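# Seat the hose connector fully on the tap

## Task

Slide the hose connector onto the tap until it is fully seated, and keep the pipe frame upright and standing throughout.

## Robot and tools

Robot: two arms, left_arm and right_arm, each with a two-finger parallel gripper and a wrist camera. Calibrated base positions in the scene frame: left_arm (-0.019, +0.339, +0.049) m, right_arm (-0.033, -0.333, +0.008) m, each turned only slightly about z. Other cameras: cam_head_left, cam_head_right and cam_high, on a stand behind the arms. The wrist cameras are cam_left_wrist and cam_right_wrist. All images are 672x504.

Frames: the scene frame has its origin at table-top height, midway between the nominal bases. +x points out over the table, +z points up, and left_arm sits on the +y side. Image left and right do not match the arm names. Reported positions (metres), quaternions (wxyz) and velocities are in the scene frame. Offsets you send are along each arm's own Hand target axes. The fingers point along the gripper's +z and open and close along its y. end_effector_position is the point between the finger pads, about 1 cm short of the tips. Reported poses can be off by a few centimetres, more at long reach.

execute_actions(actions, cameras): actions is a list of actions. Each action is a table of up to 15 rows, one row per 1/30 s step. A shorter table repeats its last row until 15 steps have run. Each row has 14 numbers, each in [-1, 1], and always covers both arms: left dx, dy, dz, rx, ry, rz, opening, then the same seven for the right arm. The six pose numbers are an offset from that arm's Hand target as it stood when the action began. Every row counts from that same start, not from the row before. Sending the same offset again moves the arm further. Scale: 1.0 is 0.6 m or 180 degrees. rx, ry, rz form a single rotation vector. Opening is absolute, not an offset: +1 is fully open (0.094 m) and -1 is closed. Six zeros ask the arm again for its current Hand target. A 0 in the opening slot is a real command (half open), so repeat the present opening to leave a gripper as it is. cameras lists names, or ["all"], or []. If it is omitted, an empty actions list returns all images and any other call returns none. An unknown name rejects the call.

move(target, speed, blend, opening_speed, grip_force, blocking, cameras): target is one 14-number row laid out as above, or a list of up to 15 such rows. Every row is an offset from the Hand targets at the move's start, not from the previous row. Each gripper follows a straight path and turns the shorter way. All paths finish together, run for at least 0.5 s, and are cut off at 10 s. speed is each arm's top speed in m/s, from 0.002 to 4.3 (default 0.25); turning is capped at twice that in rad/s. You can give one speed or one per target. blend is in metres and rounds corners in a list; 0 stops at each point. opening_speed is how fast the opening changes, in units per second on the -1..1 scale, at least 0.2. Use it when closing on something fragile. grip_force is the per-pad force limit in newtons, 10 to 50. It stays in effect until you change it, and lower values make closing slow. blocking=false returns after about 0.5 s while the move keeps running. Paths do not avoid obstacles or the other arm. Faster moves stray more and hit harder. Aiming further past a contact presses harder. Passing near an arm's own base can flip its shoulder posture, so route around it. The result adds a move: line with the ending (done, off_target, moving, held, fault) and any limits (paced means a pose was clipped; held means steps were withheld). An arm not named in the ending reached its pose within 10 mm and 2 degrees. Neither done nor off_target tells you about contact.

wait(seconds 0 to 10) lets time pass while each arm holds its command; a running move continues. stop() brakes a running move. zoom_image(camera, region [x0, y0, x1, y1] in pixels, at most 504 by 504) enlarges part of that camera's newest image. read_manual returns licence texts only. finished_scene(scene: this scene's number) ends the scene for good. Do this only once the connector is seated and stays that way with no help from the robot.

Results: Hand target is the last commanded pose after clipping, and the next offsets start from it. Each step clips the commanded orientation to within 40 degrees of the current one. Friction and weight can leave the gripper a few centimetres short; that is not a sign of contact. Re-command, or add the missing distance as an offset. grip_measured is the measured opening on the command scale. It reads slightly wide when empty and somewhat narrower than a hard part when squeezing. To release, command well above it. Joint torques are raw totals that include the arm's own weight; joints 3 and 4 wrap at ±28 N m. Motor temperatures: a MOTOR HOT line appears at 85 °C. At 100 °C that arm drops and faults for 30 to 60 s or more. Holding loads, long reach and pushing against something that will not move all heat motors.

Avoid: hitting the tap, frame or table hard, and very hard pushes. Do not knock the pipe frame over. Do not drop parts, release them while moving, or let anything leave the table. Keep the arms, grippers and wrist cameras from touching each other, and never close one gripper on the other's fingers. Loose objects may be nudged now and then. To end a press, command the target back past the gripper.

Each tool is called after "Request:" by a JSON object that holds its "name" and its "arguments".

## Session

Request:
{"name": "execute_actions", "arguments": {"actions": []}}

Scene clock: 0.00 s.
left_arm: end_effector_position=(+0.2688, +0.5477, +0.2187) grip_measured=+1.000 end_effector_quat_wxyz=(+0.472, -0.071, +0.842, +0.251) | right_arm: end_effector_position=(+0.2924, +0.1410, +0.3197) grip_measured=+1.000 end_effector_quat_wxyz=(-0.144, +0.676, -0.677, -0.253)
Joint positions: left_arm=[0.719 0.725 0.304 -0.024 0.093 0.449 0.094] | right_arm=[0.866 1.63 1.687 -1.285 -0.492 -0.656 0.094]
Joint velocities: within noise
Joint torques (N m): no reading
Motor temperatures (°C): left_arm=[29 36 34 33 34 34 28] | right_arm=[30 32 32 34 35 31 29]
Heat: left arm: hottest shoulder 36 °C; right arm: hottest wrist yaw 35 °C.
Hand target: left_arm +0.2749, +0.5526, +0.2365; +0.484, -0.069, +0.833, +0.259 | right_arm +0.2967, +0.1456, +0.3248; -0.151, +0.676, -0.675, -0.253
Tool commands: left_gripper/opening=+1.0 right_gripper/opening=+1.0

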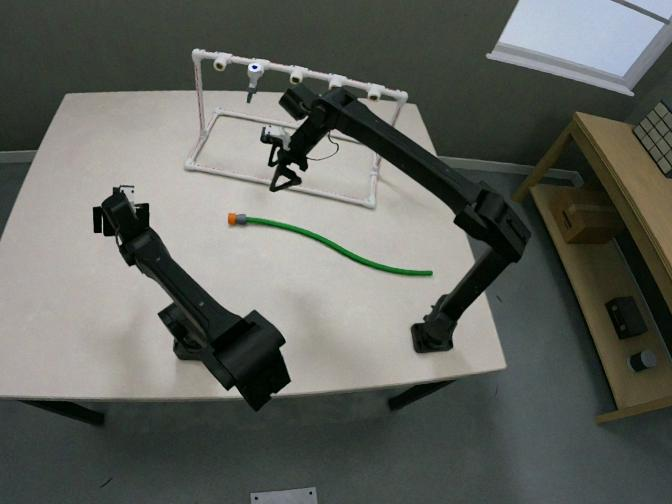

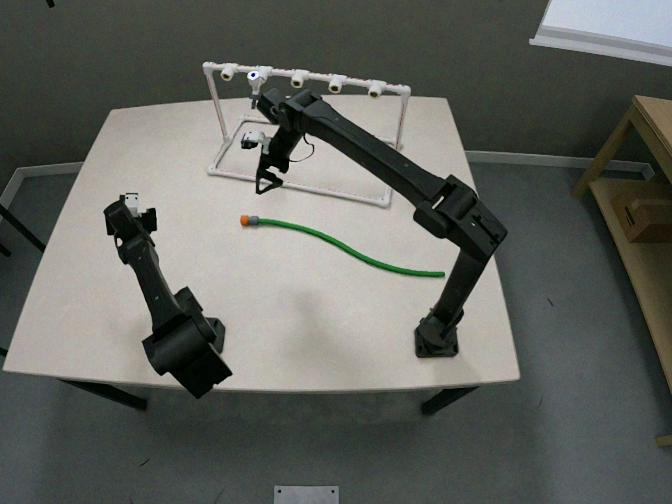

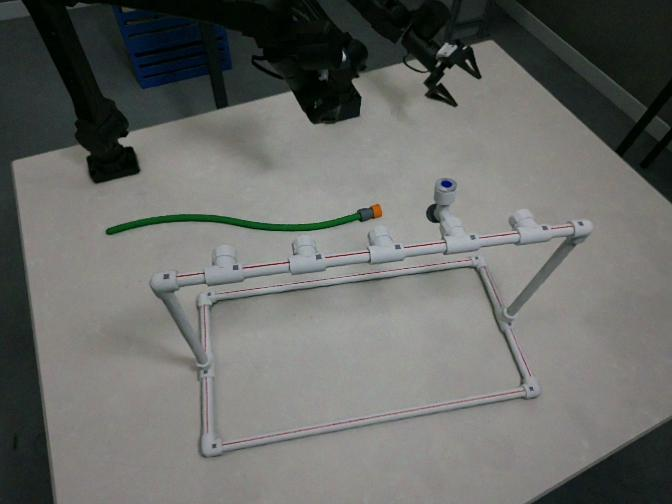

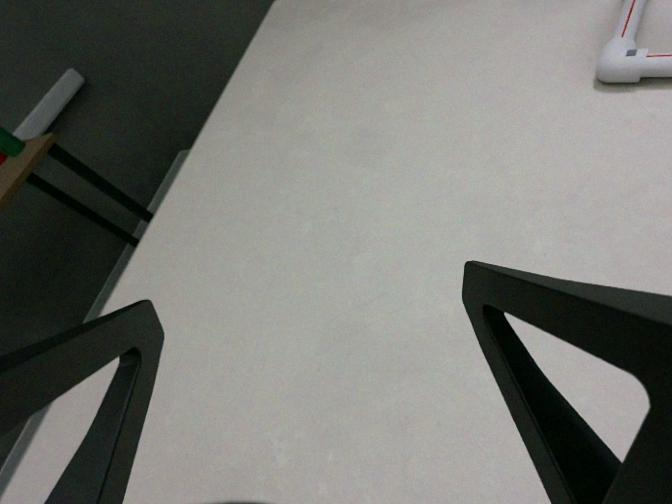

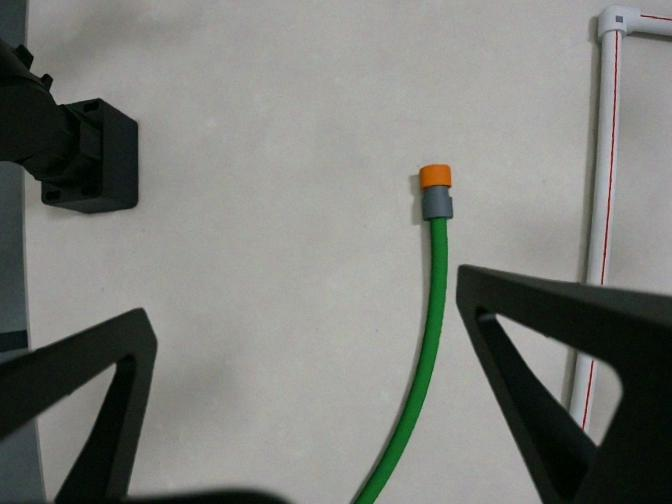

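Request:
{"name": "zoom_image", "arguments": {"camera": "cam_head_left", "region": [180, 40, 420, 220]}}

Request:
{"name": "zoom_image", "arguments": {"camera": "cam_high", "region": [320, 140, 600, 350]}}

Request:
{"name": "zoom_image", "arguments": {"camera": "cam_head_right", "region": [190, 50, 430, 230]}}

Scaled by 2.100.

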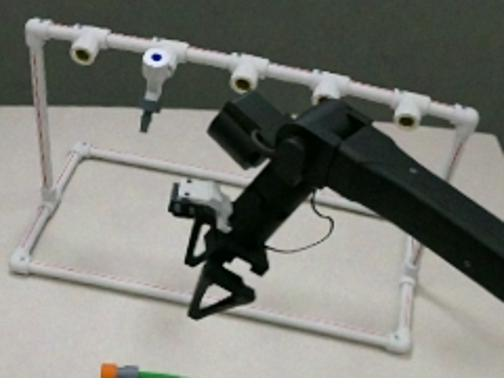

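Scaled by 1.800.

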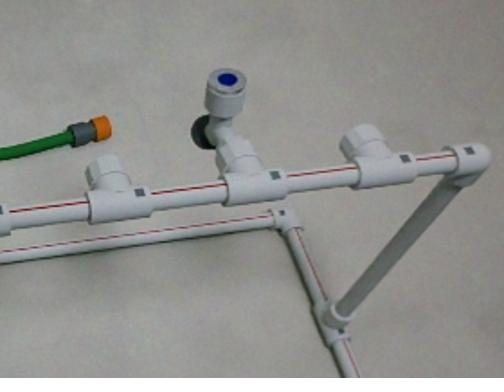

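Scaled by 2.100.

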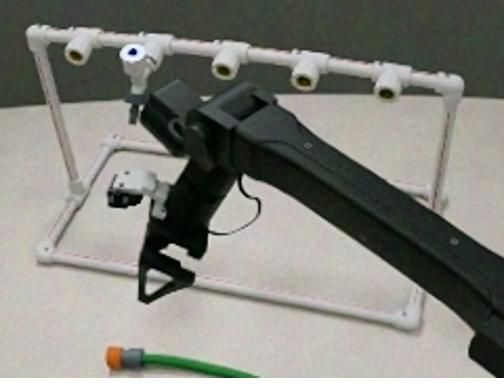

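Request:
{"name": "move", "arguments": {"target": [-0.0343, -0.4282, 0.0007, 0.1511, -0.1608, -0.0875, 1.0, 0.324, -0.039, -0.422, 0, 0, 0, 1.0], "speed": 0.25, "cameras": ["all"]}}

Scene clock: 113.00 s.
left_arm: end_effector_position=(+0.3734, +0.3313, +0.1528) grip_measured=+1.000 end_effector_quat_wxyz=(+0.696, +0.004, +0.718, +0.004) | right_arm: end_effector_position=(+0.3495, -0.1561, +0.4344) grip_measured=+1.000 end_effector_quat_wxyz=(-0.243, +0.648, -0.691, -0.207)
Joint positions: left_arm=[0.012 1.729 0.148 1.549 -0.033 0.01 0.094] | right_arm=[0.235 1.336 1.663 -1.672 -0.614 -1.24 0.094]
Joint torques (N m): left_arm=[0.26 -5.3 3.12 2.44 -0.15 -0.29] | right_arm=[1.38 -7.36 9.42 0.27 -0.25 -0.13]
Motor temperatures (°C): left_arm=[29 35 42 32 32 32 27] | right_arm=[30 32 40 33 32 29 29]
Heat: left arm: hottest elbow 42 °C; right arm: hottest elbow 40 °C.
Hand target: left_arm +0.3797, +0.3300, +0.1600; +0.707, +0.000, +0.707, +0.000 | right_arm +0.3474, -0.1544, +0.4246; -0.151, +0.676, -0.675, -0.253
Off the commanded pose: left_arm 0.010 m, 2 deg | right_arm 0.010 m, 12 deg.
joint sent to its limit (right arm) — joint 4 (wrist pitch), lower limit. The joint targets are off in orientation, not in position.
move: off_target (right_arm)

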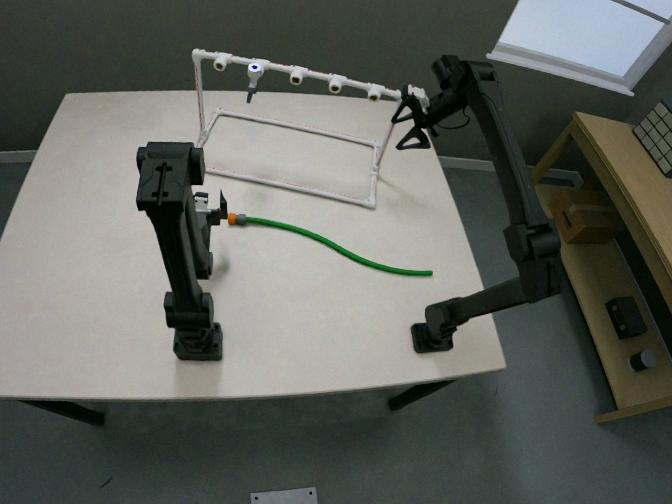

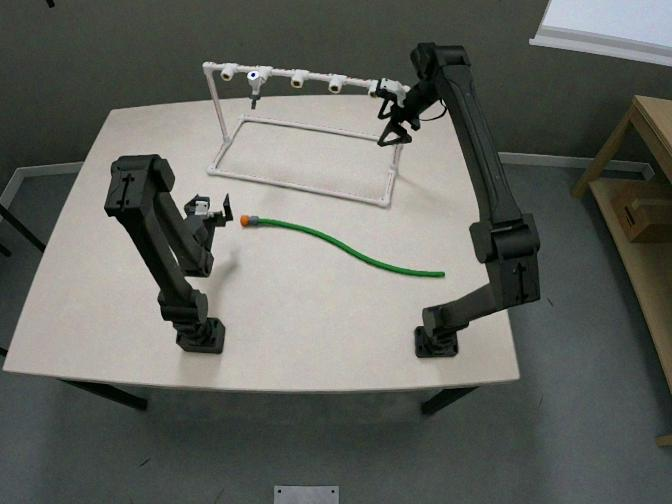

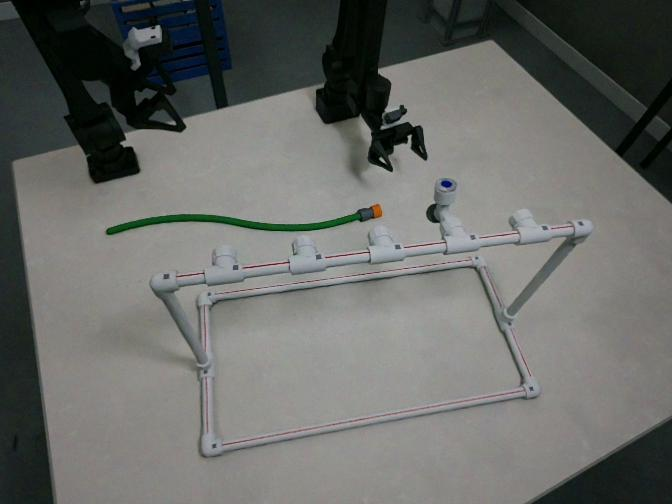

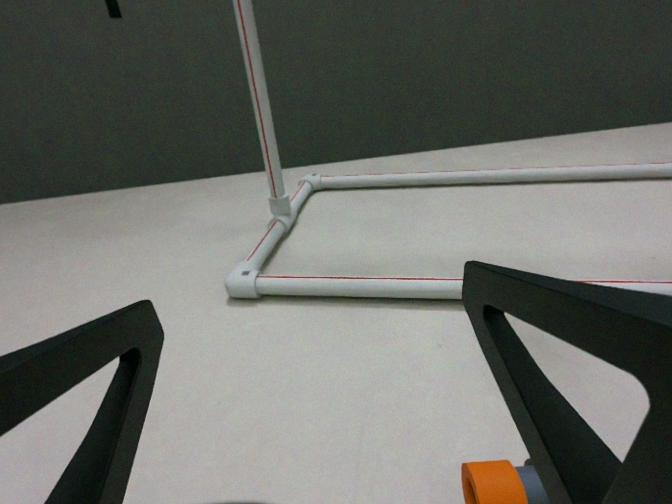

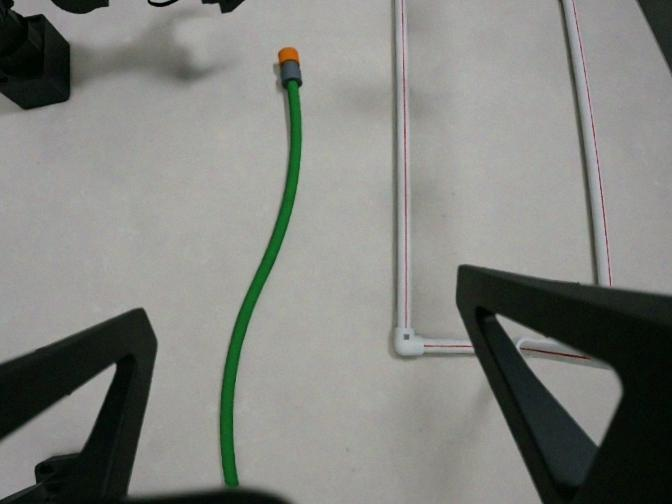

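Request:
{"name": "zoom_image", "arguments": {"camera": "cam_left_wrist", "region": [50, 0, 350, 220]}}

Request:
{"name": "zoom_image", "arguments": {"camera": "cam_head_right", "region": [190, 50, 430, 230]}}

Request:
{"name": "zoom_image", "arguments": {"camera": "cam_head_left", "region": [180, 40, 420, 220]}}

Scaled by 1.680.

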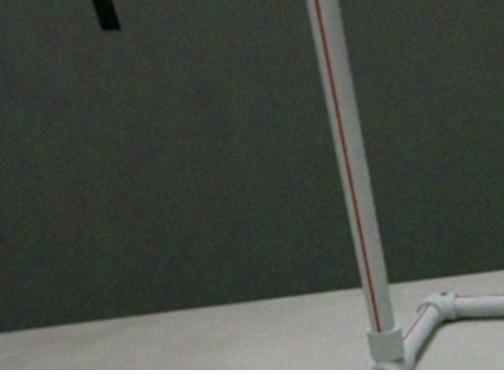

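Scaled by 2.100.

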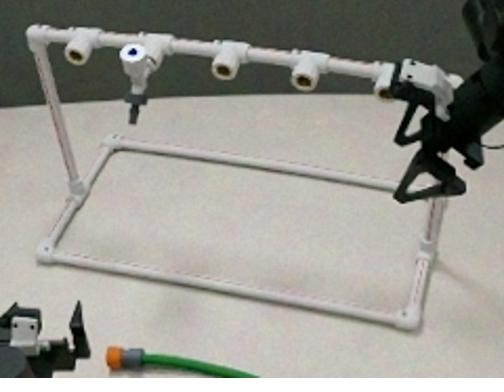

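Scaled by 2.100.

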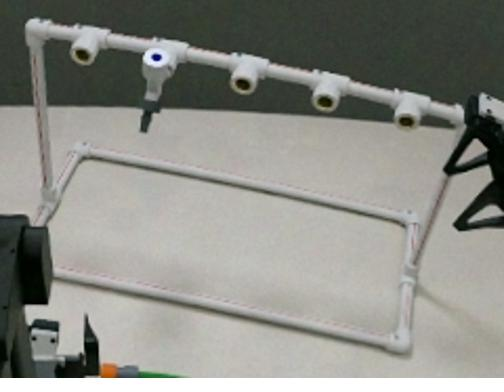

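Request:
{"name": "move", "arguments": {"target": [-0.1667, -0.1833, 0.1167, 0, 0, 0, 1.0, -0.226, -0.3872, 0.155, 0.0277, -0.527, 0.5323, 1.0], "speed": 0.3, "cameras": ["all"]}}

Scene clock: 198.53 s.
left_arm: end_effector_position=(+0.4372, +0.2283, +0.2351) grip_measured=+1.000 end_effector_quat_wxyz=(+0.689, +0.009, +0.724, +0.011) | right_arm: end_effector_position=(+0.5575, +0.0089, +0.3600) grip_measured=+1.000 end_effector_quat_wxyz=(+0.347, +0.360, +0.634, +0.590)
Joint positions: left_arm=[-0.33 1.377 0.401 0.924 -0.378 0.009 0.094] | right_arm=[0.567 1.547 1.165 0.318 0.005 1.556 0.094]
Joint torques (N m): left_arm=[0.03 -6.89 10.26 1.47 -0.17 -0.27] | right_arm=[0.67 -11.52 16.88 3.26 0.22 0.14]
Motor temperatures (°C): left_arm=[29 35 36 32 31 31 27] | right_arm=[30 32 38 33 31 29 28]
Heat: left arm: hottest elbow 36 °C; right arm: hottest elbow 38 °C.
Hand target: left_arm +0.4498, +0.2200, +0.2600; +0.707, +0.000, +0.707, +0.000 | right_arm +0.5698, +0.0197, +0.3898; +0.353, +0.353, +0.613, +0.612
Off the commanded pose: left_arm 0.029 m, 3 deg | right_arm 0.034 m, 4 deg.
move: off_target (left_arm, right_arm)

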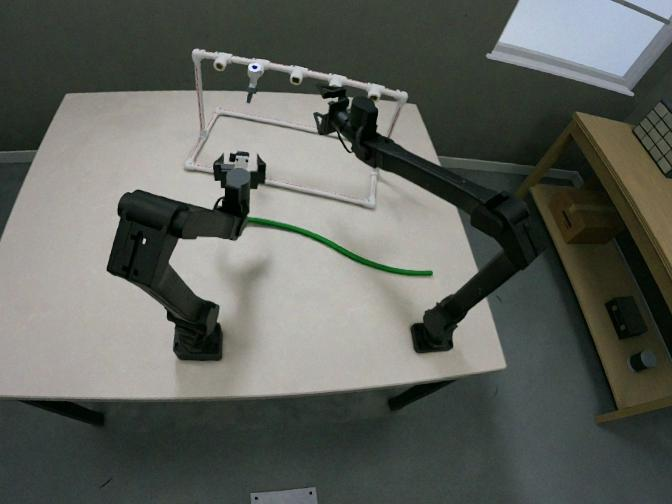

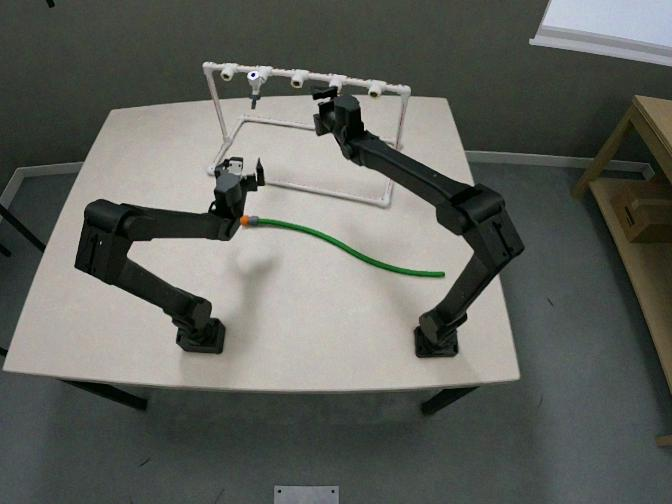

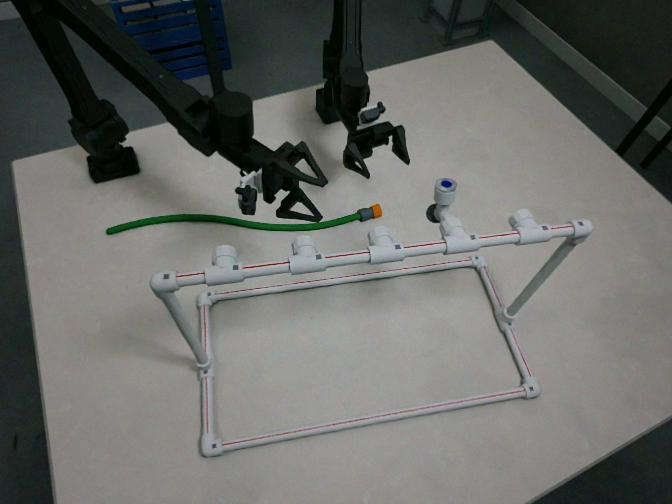

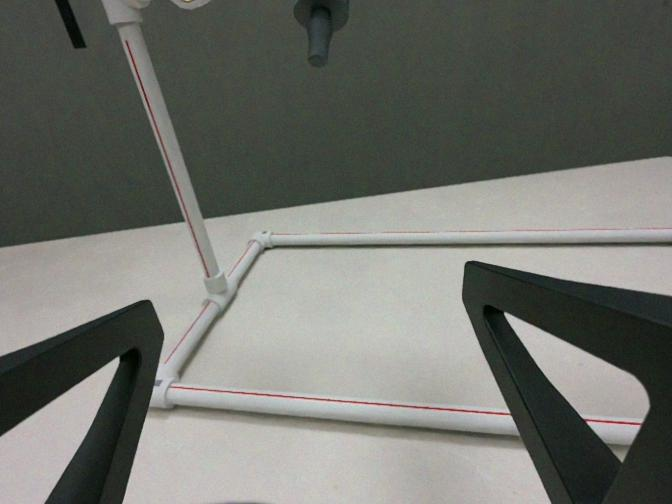

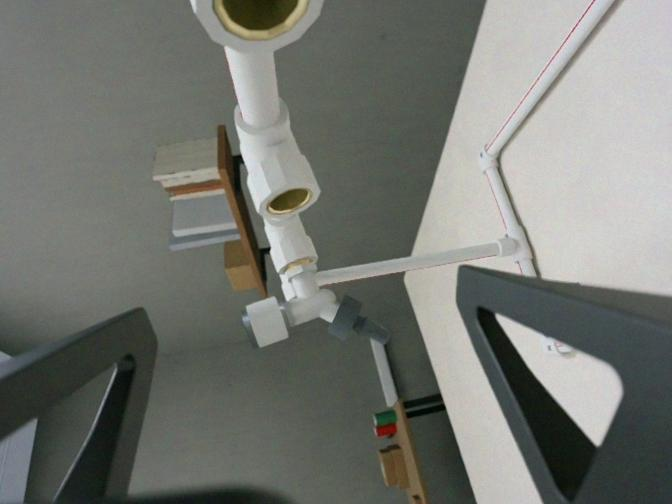

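Request:
{"name": "zoom_image", "arguments": {"camera": "cam_right_wrist", "region": [210, 200, 420, 360]}}

Request:
{"name": "zoom_image", "arguments": {"camera": "cam_left_wrist", "region": [240, 0, 400, 120]}}

Scaled by 2.400.

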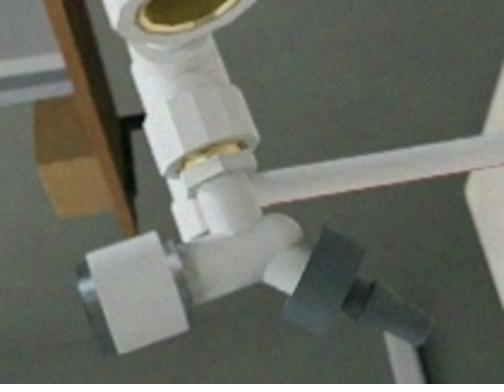

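Scaled by 3.150.

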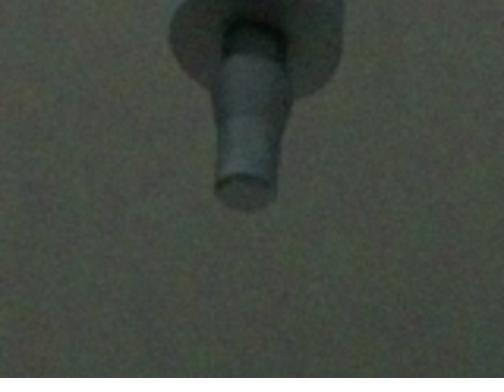

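Request:
{"name": "move", "arguments": {"target": [0.2167, 0.02, -0.108, -0.3849, 0.3849, -0.3849, 1.0, 0, 0, 0, 0, 0, 0, 1.0], "speed": 0.3, "cameras": ["cam_left_wrist", "cam_head_left"]}}

Scene clock: 306.23 s.
left_arm: end_effector_position=(+0.3633, +0.2366, +0.1163) grip_measured=+1.000 end_effector_quat_wxyz=(+0.008, +0.702, -0.712, -0.016) | right_arm: end_effector_position=(+0.5575, +0.0089, +0.3600) grip_measured=+1.000 end_effector_quat_wxyz=(+0.347, +0.361, +0.634, +0.590)
Joint positions: left_arm=[-0.217 1.537 0.998 -1.068 -0.003 -1.817 0.094] | right_arm=[0.567 1.547 1.165 0.318 0.005 1.557 0.094]
Joint torques (N m): left_arm=[0.85 -8.41 12.12 -0.14 0.07 -0.29] | right_arm=[0.91 -11.69 16.87 3.23 0.2 0.12]
Motor temperatures (°C): left_arm=[29 35 40 31 30 30 26] | right_arm=[30 33 47 33 30 28 28]
Heat: left arm: hottest elbow 40 °C; right arm: hottest elbow 47 °C.
Hand target: left_arm +0.3849, +0.2319, +0.1300; +0.000, +0.707, -0.707, +0.000 | right_arm +0.5698, +0.0198, +0.3898; +0.353, +0.353, +0.613, +0.612
Off the commanded pose: left_arm 0.026 m, 2 deg | right_arm 0.034 m, 4 deg.
move: off_target (left_arm, right_arm)
Images, in order (width x height): cam_head_left 672x504, cam_left_wrist 672x504.

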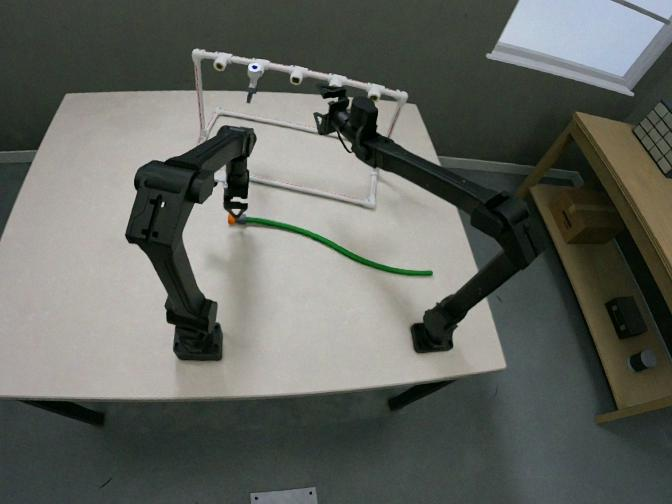

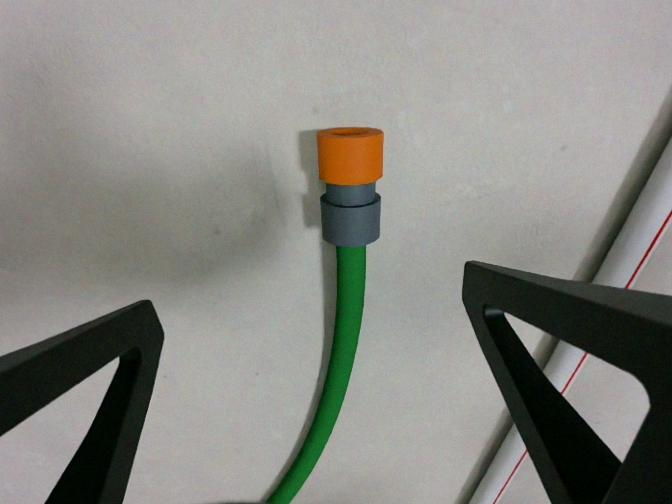

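Request:
{"name": "move", "arguments": {"target": [0.0175, -0.035, 0.0833, 0, 0, 0.0278, 1.0, 0, 0, 0, 0, 0, 0, 1.0], "speed": 0.2, "cameras": ["cam_left_wrist"]}}

Scene clock: 319.40 s.
left_arm: end_effector_position=(+0.3816, +0.2317, +0.0665) grip_measured=+1.000 end_effector_quat_wxyz=(+0.014, +0.682, -0.731, -0.025) | right_arm: end_effector_position=(+0.5575, +0.0089, +0.3600) grip_measured=+1.000 end_effector_quat_wxyz=(+0.347, +0.361, +0.634, +0.590)
Joint positions: left_arm=[-0.217 1.672 1.009 -0.964 -0.003 -1.762 0.094] | right_arm=[0.567 1.547 1.165 0.318 0.005 1.557 0.094]
Joint torques (N m): left_arm=[0.09 -10.34 11.02 0.44 0.06 -0.01] | right_arm=[0.97 -11.52 16.87 3.25 0.24 0.13]
Heat: left arm: hottest elbow 43 °C; right arm: hottest elbow 48 °C.
Hand target: left_arm +0.4058, +0.2213, +0.0801; +0.000, +0.675, -0.738, +0.000 | right_arm +0.5698, +0.0198, +0.3898; +0.353, +0.353, +0.613, +0.612
Off the commanded pose: left_arm 0.030 m, 3 deg | right_arm 0.034 m, 4 deg.
move: off_target (left_arm, right_arm)
Images, in order (width x height): cam_left_wrist 672x504.

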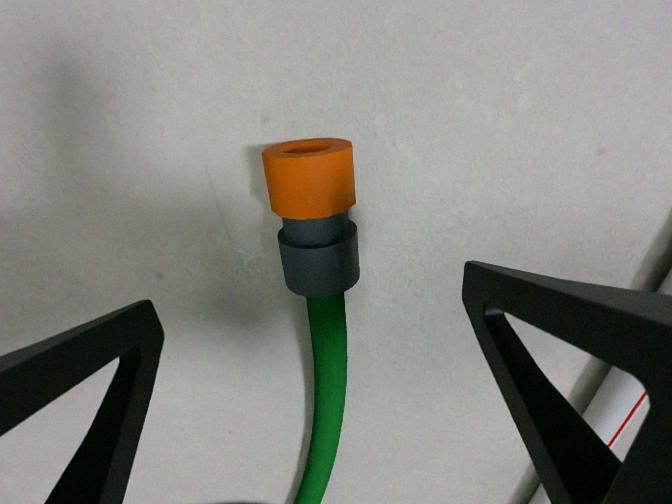

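Request:
{"name": "move", "arguments": {"target": [0.0127, -0.0018, 0.0825, 0, 0, 0, 1.0, 0, 0, 0, 0, 0, 0, 1.0], "speed": 0.12, "cameras": ["cam_left_wrist"]}}

Scene clock: 337.23 s.
left_arm: end_effector_position=(+0.3990, +0.2199, +0.0288) grip_measured=+1.000 end_effector_quat_wxyz=(+0.004, +0.676, -0.737, -0.009) | right_arm: end_effector_position=(+0.5575, +0.0089, +0.3600) grip_measured=+1.000 end_effector_quat_wxyz=(+0.347, +0.361, +0.634, +0.590)
Joint positions: left_arm=[-0.233 1.763 1.009 -0.836 -0.003 -1.761 0.094] | right_arm=[0.567 1.547 1.165 0.318 0.005 1.557 0.094]
Joint torques (N m): left_arm=[0.09 -10.81 7.75 0.53 0.07 -0.24] | right_arm=[1.08 -11.75 16.87 3.3 0.25 0.13]
Heat: left arm: hottest elbow 44 °C; right arm: hottest elbow 48 °C.
Hand target: left_arm +0.4061, +0.2137, +0.0305; +0.000, +0.675, -0.737, +0.000 | right_arm +0.5698, +0.0198, +0.3898; +0.353, +0.353, +0.613, +0.612
Off the commanded pose: left_arm 0.010 m, 1 deg | right_arm 0.034 m, 4 deg.
move: off_target (right_arm)
Images, in order (width x height): cam_left_wrist 672x504.

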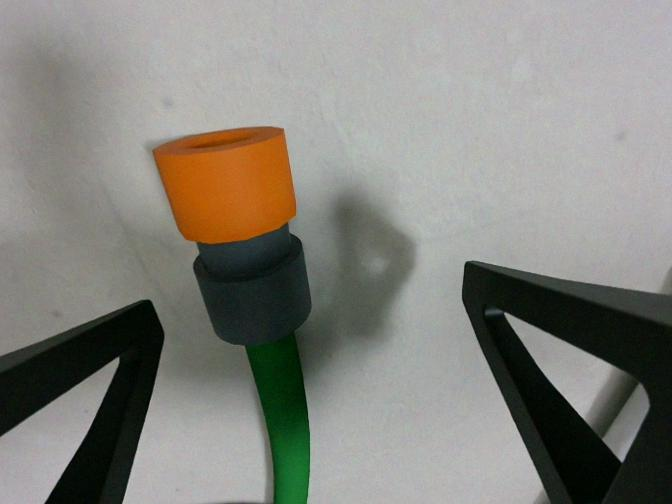

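Request:
{"name": "move", "arguments": {"target": [-0.0042, 0.0288, 0.02, 0, 0, 0, 1.0, 0, 0, 0, 0, 0, 0, 1.0], "speed": 0.12, "cameras": ["cam_left_wrist"]}}

Scene clock: 342.73 s.
left_arm: end_effector_position=(+0.3887, +0.2223, +0.0167) grip_measured=+1.000 end_effector_quat_wxyz=(+0.002, +0.675, -0.737, -0.006) | right_arm: end_effector_position=(+0.5575, +0.0089, +0.3600) grip_measured=+1.000 end_effector_quat_wxyz=(+0.347, +0.361, +0.634, +0.590)
Joint positions: left_arm=[-0.234 1.763 0.965 -0.786 -0.003 -1.761 0.094] | right_arm=[0.567 1.547 1.165 0.318 0.005 1.557 0.094]
Joint torques (N m): left_arm=[-0.03 -11.34 6.09 0.54 0.06 -0.25] | right_arm=[0.73 -11.58 16.88 3.25 0.23 0.14]
Heat: left arm: hottest elbow 43 °C; right arm: hottest elbow 48 °C.
Hand target: left_arm +0.3891, +0.2177, +0.0185; +0.000, -0.675, +0.738, +0.000 | right_arm +0.5698, +0.0198, +0.3898; +0.353, +0.353, +0.613, +0.612
Off the commanded pose: left_arm 0.005 m, 1 deg | right_arm 0.034 m, 4 deg.
move: off_target (right_arm)
Images, in order (width x height): cam_left_wrist 672x504.

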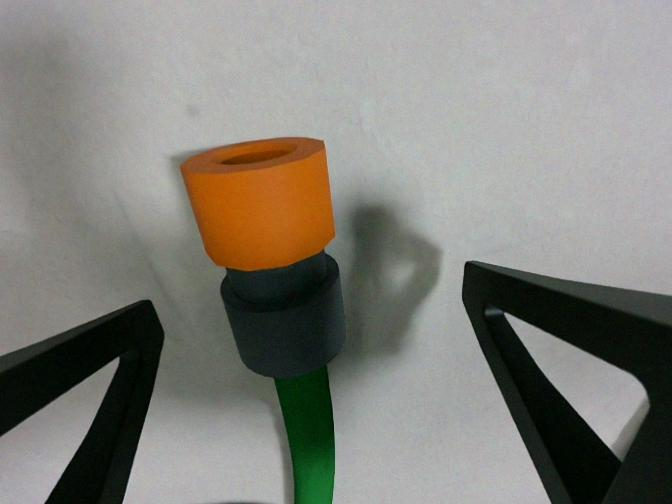

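Request:
{"name": "move", "arguments": {"target": [0.0015, 0.0175, 0, 0, 0, 0, 1.0, 0, 0, 0, 0, 0, 0, 1.0], "speed": 0.12}}

Scene clock: 352.87 s.
left_arm: end_effector_position=(+0.3770, +0.2227, +0.0119) grip_measured=+1.000 end_effector_quat_wxyz=(+0.005, +0.675, -0.738, -0.011) | right_arm: end_effector_position=(+0.5575, +0.0089, +0.3600) grip_measured=+1.000 end_effector_quat_wxyz=(+0.347, +0.361, +0.634, +0.590)
Joint positions: left_arm=[-0.241 1.756 0.936 -0.775 -0.003 -1.767 0.094] | right_arm=[0.567 1.547 1.165 0.318 0.005 1.557 0.094]
Joint torques (N m): left_arm=[-0.03 -12.1 5.82 0.55 0.07 -0.29] | right_arm=[0.91 -11.34 16.91 3.25 0.25 0.12]
Heat: left arm: hottest elbow 42 °C; right arm: hottest elbow 48 °C.
Hand target: left_arm +0.3786, +0.2178, +0.0185; +0.000, -0.675, +0.737, +0.000 | right_arm +0.5698, +0.0198, +0.3898; +0.353, +0.353, +0.613, +0.612
Off the commanded pose: left_arm 0.008 m, 1 deg | right_arm 0.034 m, 4 deg.
move: off_target (right_arm)

Request:
{"name": "move", "arguments": {"target": [0, 0, 0, 0, 0, 0, -0.5, 0, 0, 0, 0, 0, 0, 1.0], "speed": 0.12, "opening_speed": 0.6, "cameras": ["cam_left_wrist"]}}

Scene clock: 360.13 s.
left_arm: end_effector_position=(+0.3772, +0.2226, +0.0121) grip_measured=-0.314 end_effector_quat_wxyz=(+0.005, +0.675, -0.737, -0.011) | right_arm: end_effector_position=(+0.5575, +0.0089, +0.3600) grip_measured=+1.000 end_effector_quat_wxyz=(+0.347, +0.361, +0.634, +0.590)
Joint positions: left_arm=[-0.241 1.756 0.936 -0.775 -0.003 -1.768 0.032] | right_arm=[0.567 1.547 1.165 0.318 0.005 1.557 0.094]
Joint torques (N m): left_arm=[-0.09 -12.1 5.83 0.47 0.07 -0.26] | right_arm=[0.79 -11.81 16.83 3.26 0.25 0.12]
Heat: left arm: hottest elbow 41 °C; right arm: hottest elbow 48 °C.
Hand target: left_arm +0.3786, +0.2178, +0.0185; +0.000, -0.675, +0.738, +0.000 | right_arm +0.5698, +0.0198, +0.3898; +0.353, +0.353, +0.613, +0.612
Off the commanded pose: left_arm 0.008 m, 1 deg | right_arm 0.034 m, 4 deg.
move: off_target (right_arm)
Images, in order (width x height): cam_left_wrist 672x504.

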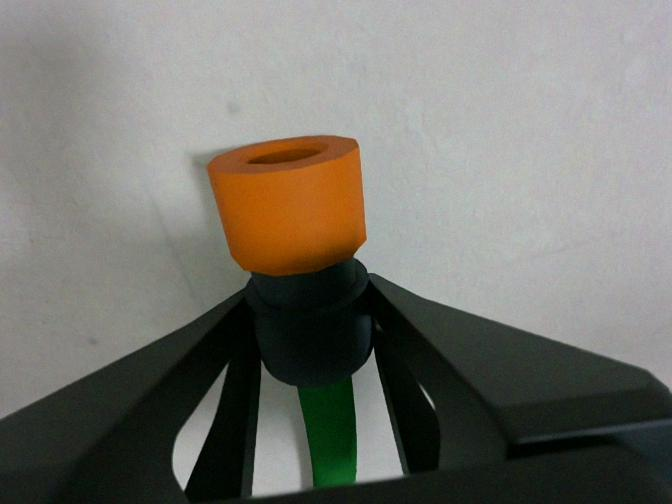

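Request:
{"name": "move", "arguments": {"target": [[0, 0, -0.1167, 0, 0, 0, -0.5, 0, 0, 0, 0, 0, 0, 1.0], [-0.0565, -0.2918, -0.3125, 0.4437, 0.0157, 0.6253, -0.5, 0.1663, 0.0833, 0.0287, 0.0089, 0.0785, -0.5017, 1.0]], "speed": 0.25, "blend": [0.03, 0], "cameras": ["all"]}}

Scene clock: 521.13 s.
left_arm: end_effector_position=(+0.5325, +0.2299, +0.1896) grip_measured=-0.314 end_effector_quat_wxyz=(+0.320, +0.289, +0.794, -0.429) | right_arm: end_effector_position=(+0.5267, +0.1013, +0.4221) grip_measured=+1.000 end_effector_quat_wxyz=(+0.599, -0.244, +0.733, +0.209)
Joint positions: left_arm=[0.127 1.755 1.18 -0.585 1.086 0.531 0.032] | right_arm=[0.701 1.563 1.44 -0.073 0.004 0.015 0.094]
Joint torques (N m): left_arm=[1.2 -11.58 13.12 0.91 0.7 0.36] | right_arm=[1.2 -11.63 17.77 1.65 0.23 -0.15]
Heat: left arm: hottest elbow 38 °C; right arm: hottest elbow 51 °C.
Hand target: left_arm +0.5562, +0.2363, +0.2059; +0.351, +0.319, +0.778, -0.411 | right_arm +0.5346, +0.1149, +0.4398; +0.607, -0.250, +0.725, +0.209
Off the commanded pose: left_arm 0.029 m, 6 deg | right_arm 0.024 m, 2 deg.
move: off_target (left_arm, right_arm)

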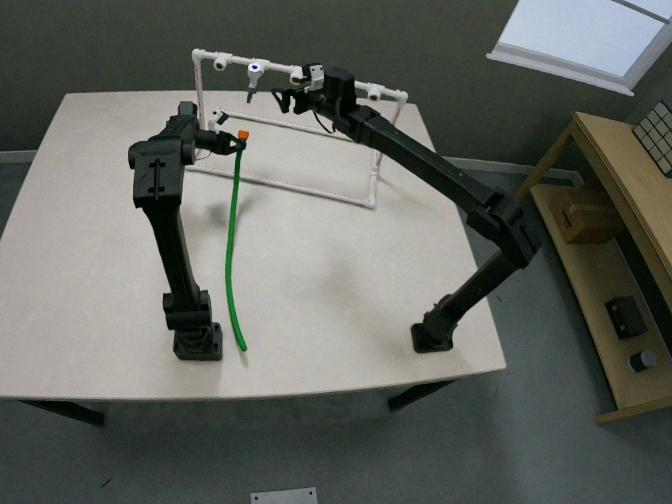

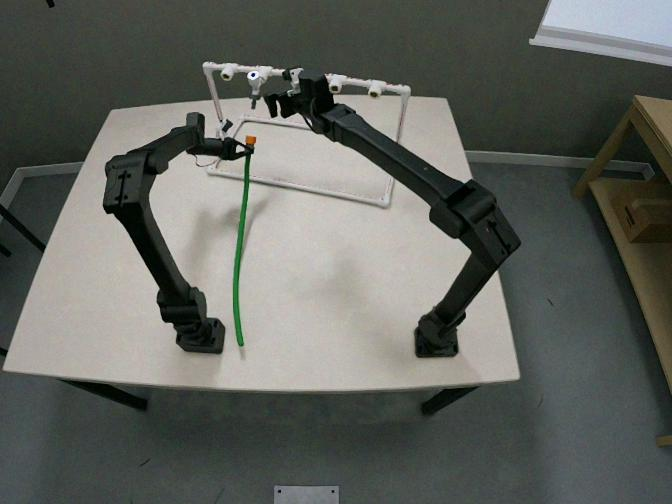

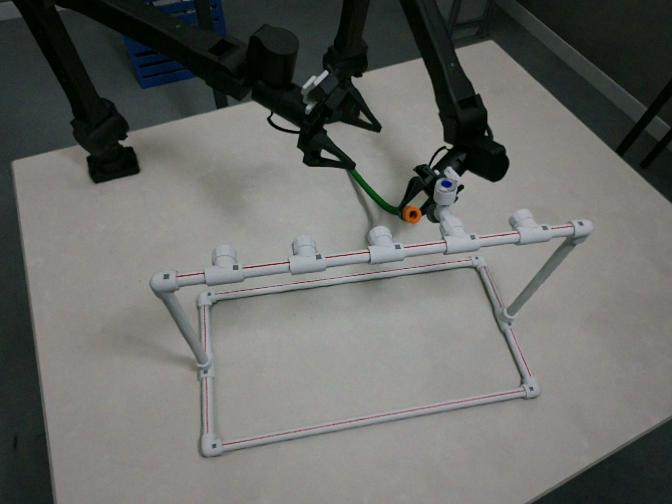

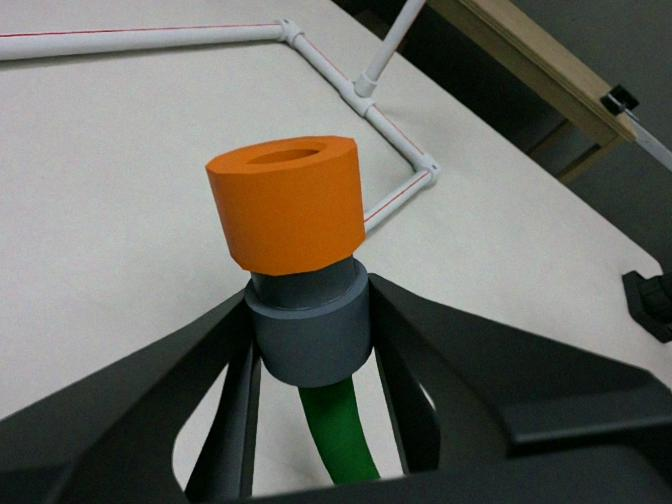

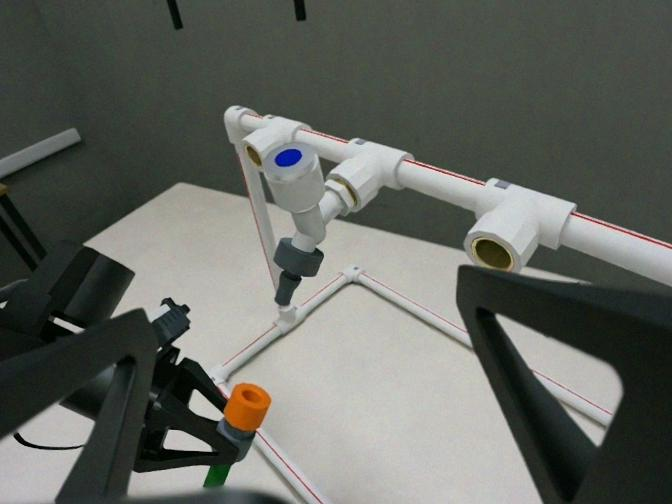

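Request:
{"name": "zoom_image", "arguments": {"camera": "cam_right_wrist", "region": [200, 120, 420, 460]}}

Scaled by 1.482.

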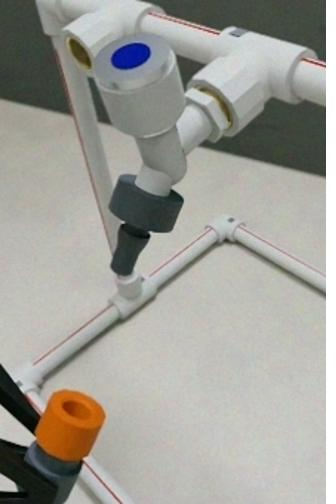

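Request:
{"name": "move", "arguments": {"target": [-0.0853, 0.0112, -0.004, -0.0004, -0.0081, 0.0157, -0.5, 0.0003, 0.0133, 0.1467, 0, 0, 0, 0.11], "speed": 0.15, "cameras": ["cam_left_wrist", "cam_right_wrist"]}}

Scene clock: 578.13 s.
left_arm: end_effector_position=(+0.5688, +0.2324, +0.2270) grip_measured=-0.314 end_effector_quat_wxyz=(+0.346, +0.304, +0.782, -0.420) | right_arm: end_effector_position=(+0.5938, +0.1618, +0.4016) grip_measured=+0.113 end_effector_quat_wxyz=(+0.596, -0.246, +0.736, +0.207)
Joint positions: left_arm=[0.127 1.775 1.306 -0.623 1.092 0.532 0.032] | right_arm=[0.712 1.806 1.706 -0.106 0.015 0.015 0.052]
Joint torques (N m): left_arm=[0.26 -12.51 13.7 0.91 0.76 0.24] | right_arm=[1.49 -16.38 17.88 1.63 0.23 -0.11]
Motor temperatures (°C): left_arm=[29 36 42 30 30 30 29] | right_arm=[29 33 54 32 29 28 28]
Heat: left arm: hottest elbow 42 °C; right arm: hottest elbow 54 °C.
Hand target: left_arm +0.5889, +0.2307, +0.2454; +0.371, +0.333, +0.766, -0.406 | right_arm +0.5980, +0.1744, +0.4242; +0.607, -0.250, +0.725, +0.209
Off the commanded pose: left_arm 0.027 m, 5 deg | right_arm 0.026 m, 2 deg.
move: off_target (left_arm, right_arm)
Images, in order (width x height): cam_left_wrist 672x504, cam_right_wrist 672x504.

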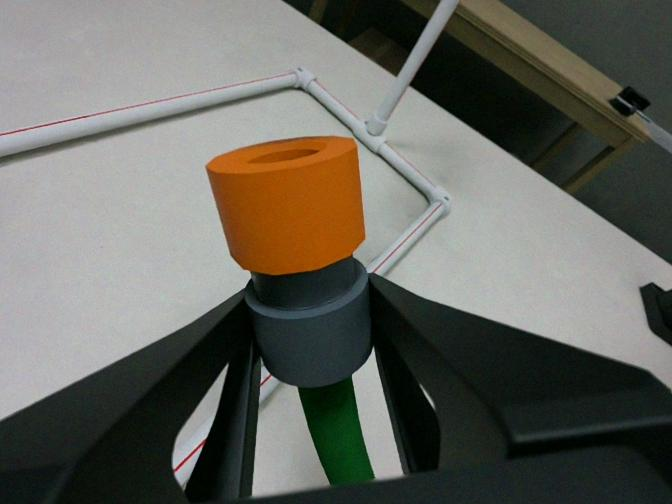

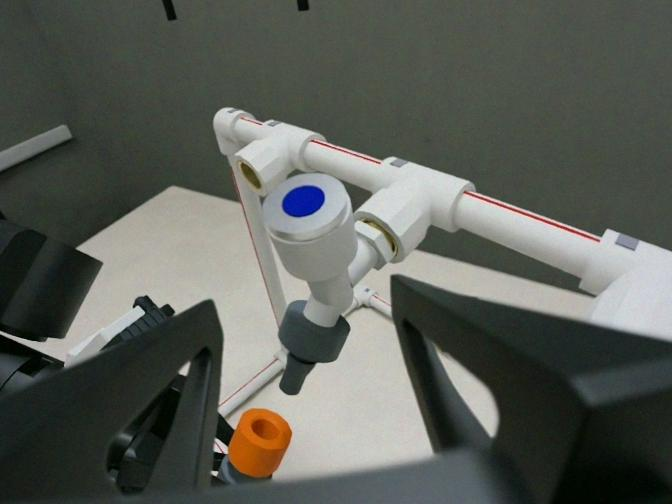

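Request:
{"name": "move", "arguments": {"target": [-0.0028, -0.0122, 0.0087, 0, 0, 0, -0.5, -0.002, -0.0027, 0.0933, 0, 0, 0, 0.11], "speed": 0.08, "cameras": ["cam_right_wrist", "cam_high"]}}

Scene clock: 598.70 s.
left_arm: end_effector_position=(+0.5678, +0.2258, +0.2271) grip_measured=-0.314 end_effector_quat_wxyz=(+0.342, +0.305, +0.782, -0.423) | right_arm: end_effector_position=(+0.6369, +0.1961, +0.4001) grip_measured=+0.113 end_effector_quat_wxyz=(+0.599, -0.245, +0.734, +0.208)
Joint positions: left_arm=[0.116 1.775 1.306 -0.621 1.092 0.521 0.032] | right_arm=[0.712 1.963 1.928 -0.163 0.015 0.015 0.052]
Joint torques (N m): left_arm=[0.03 -13.51 12.48 1.72 0.48 0.1] | right_arm=[0.73 -18.32 17.89 1.63 0.1 -0.11]
Motor temperatures (°C): left_arm=[29 36 47 30 30 30 29] | right_arm=[29 33 53 32 29 28 28]
Heat: left arm: hottest elbow 47 °C; right arm: hottest elbow 53 °C.
Hand target: left_arm +0.5854, +0.2226, +0.2475; +0.371, +0.333, +0.766, -0.406 | right_arm +0.6426, +0.2072, +0.4155; +0.607, -0.250, +0.725, +0.209
Off the commanded pose: left_arm 0.027 m, 5 deg | right_arm 0.020 m, 2 deg.
move: off_target (left_arm, right_arm)
Images, in order (width x height): cam_high 672x504, cam_right_wrist 672x504.

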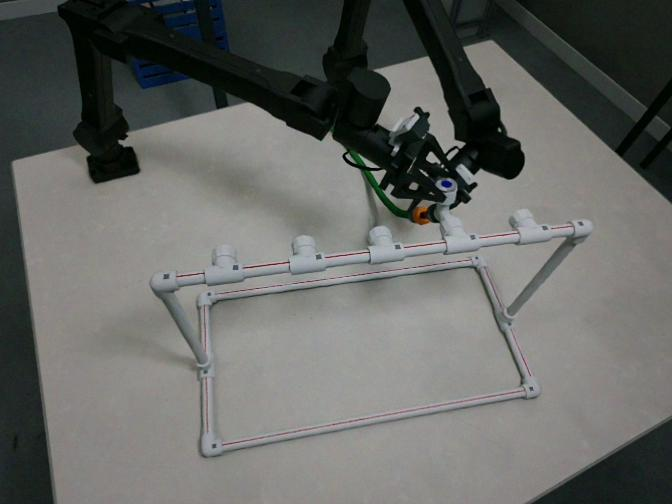

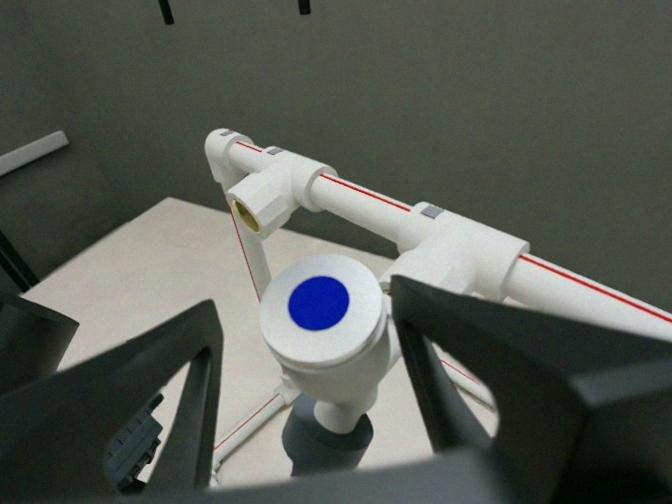

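Request:
{"name": "move", "arguments": {"target": [0, 0, 0, 0, 0, 0, -0.5, 0.0165, -0.006, 0.0025, 0, 0, 0, 0.11], "speed": 0.08, "cameras": ["cam_right_wrist", "cam_left_wrist"]}}

Scene clock: 609.83 s.
left_arm: end_effector_position=(+0.5678, +0.2258, +0.2271) grip_measured=-0.314 end_effector_quat_wxyz=(+0.342, +0.305, +0.782, -0.423) | right_arm: end_effector_position=(+0.6364, +0.1967, +0.4001) grip_measured=+0.113 end_effector_quat_wxyz=(+0.598, -0.246, +0.733, +0.209)
Joint positions: left_arm=[0.116 1.775 1.306 -0.621 1.092 0.521 0.032] | right_arm=[0.712 1.963 1.928 -0.163 0.011 0.015 0.052]
Joint torques (N m): left_arm=[0.03 -13.45 12.48 1.73 0.47 0.11] | right_arm=[0.73 -17.96 16.05 2.7 0.04 -0.13]
Heat: left arm: hottest elbow 48 °C; right arm: hottest elbow 53 °C.
Hand target: left_arm +0.5854, +0.2226, +0.2475; +0.371, +0.333, +0.766, -0.406 | right_arm +0.6447, +0.2042, +0.4055; +0.607, -0.250, +0.725, +0.209
Off the commanded pose: left_arm 0.027 m, 5 deg | right_arm 0.012 m, 1 deg.
move: off_target (left_arm, right_arm)
Images, in order (width x height): cam_left_wrist 672x504, cam_right_wrist 672x504.

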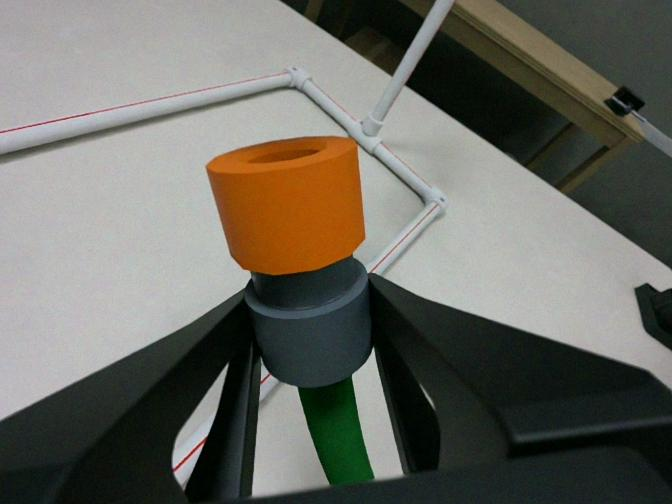

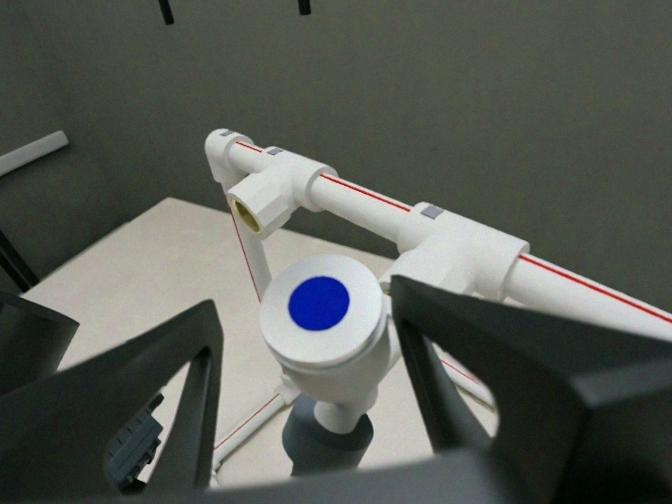

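Request:
{"name": "move", "arguments": {"target": [0, 0, 0, 0, 0, 0, -0.5, 0.015, -0.006, 0.0027, 0, 0, 0, 0.11], "speed": 0.08, "cameras": ["cam_right_wrist"]}}

Scene clock: 614.50 s.
left_arm: end_effector_position=(+0.5678, +0.2258, +0.2271) grip_measured=-0.314 end_effector_quat_wxyz=(+0.342, +0.305, +0.782, -0.423) | right_arm: end_effector_position=(+0.6362, +0.1977, +0.4023) grip_measured=+0.113 end_effector_quat_wxyz=(+0.601, -0.247, +0.730, +0.212)
Joint positions: left_arm=[0.116 1.775 1.306 -0.621 1.092 0.521 0.032] | right_arm=[0.712 1.963 1.928 -0.155 0.006 0.014 0.052]
Joint torques (N m): left_arm=[0.09 -13.45 12.51 1.74 0.48 0.1] | right_arm=[-0.03 -17.79 14.35 3.32 0.03 -0.14]
Heat: left arm: hottest elbow 48 °C; right arm: hottest elbow 53 °C.
Hand target: left_arm +0.5854, +0.2226, +0.2475; +0.371, +0.333, +0.766, -0.406 | right_arm +0.6469, +0.2014, +0.3963; +0.607, -0.250, +0.725, +0.209
Off the commanded pose: left_arm 0.027 m, 5 deg | right_arm 0.013 m, 1 deg.
move: off_target (left_arm, right_arm)
Images, in order (width x height): cam_right_wrist 672x504.

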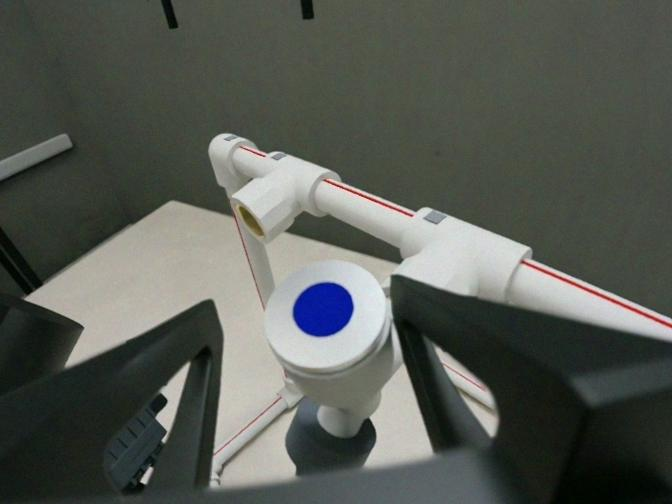

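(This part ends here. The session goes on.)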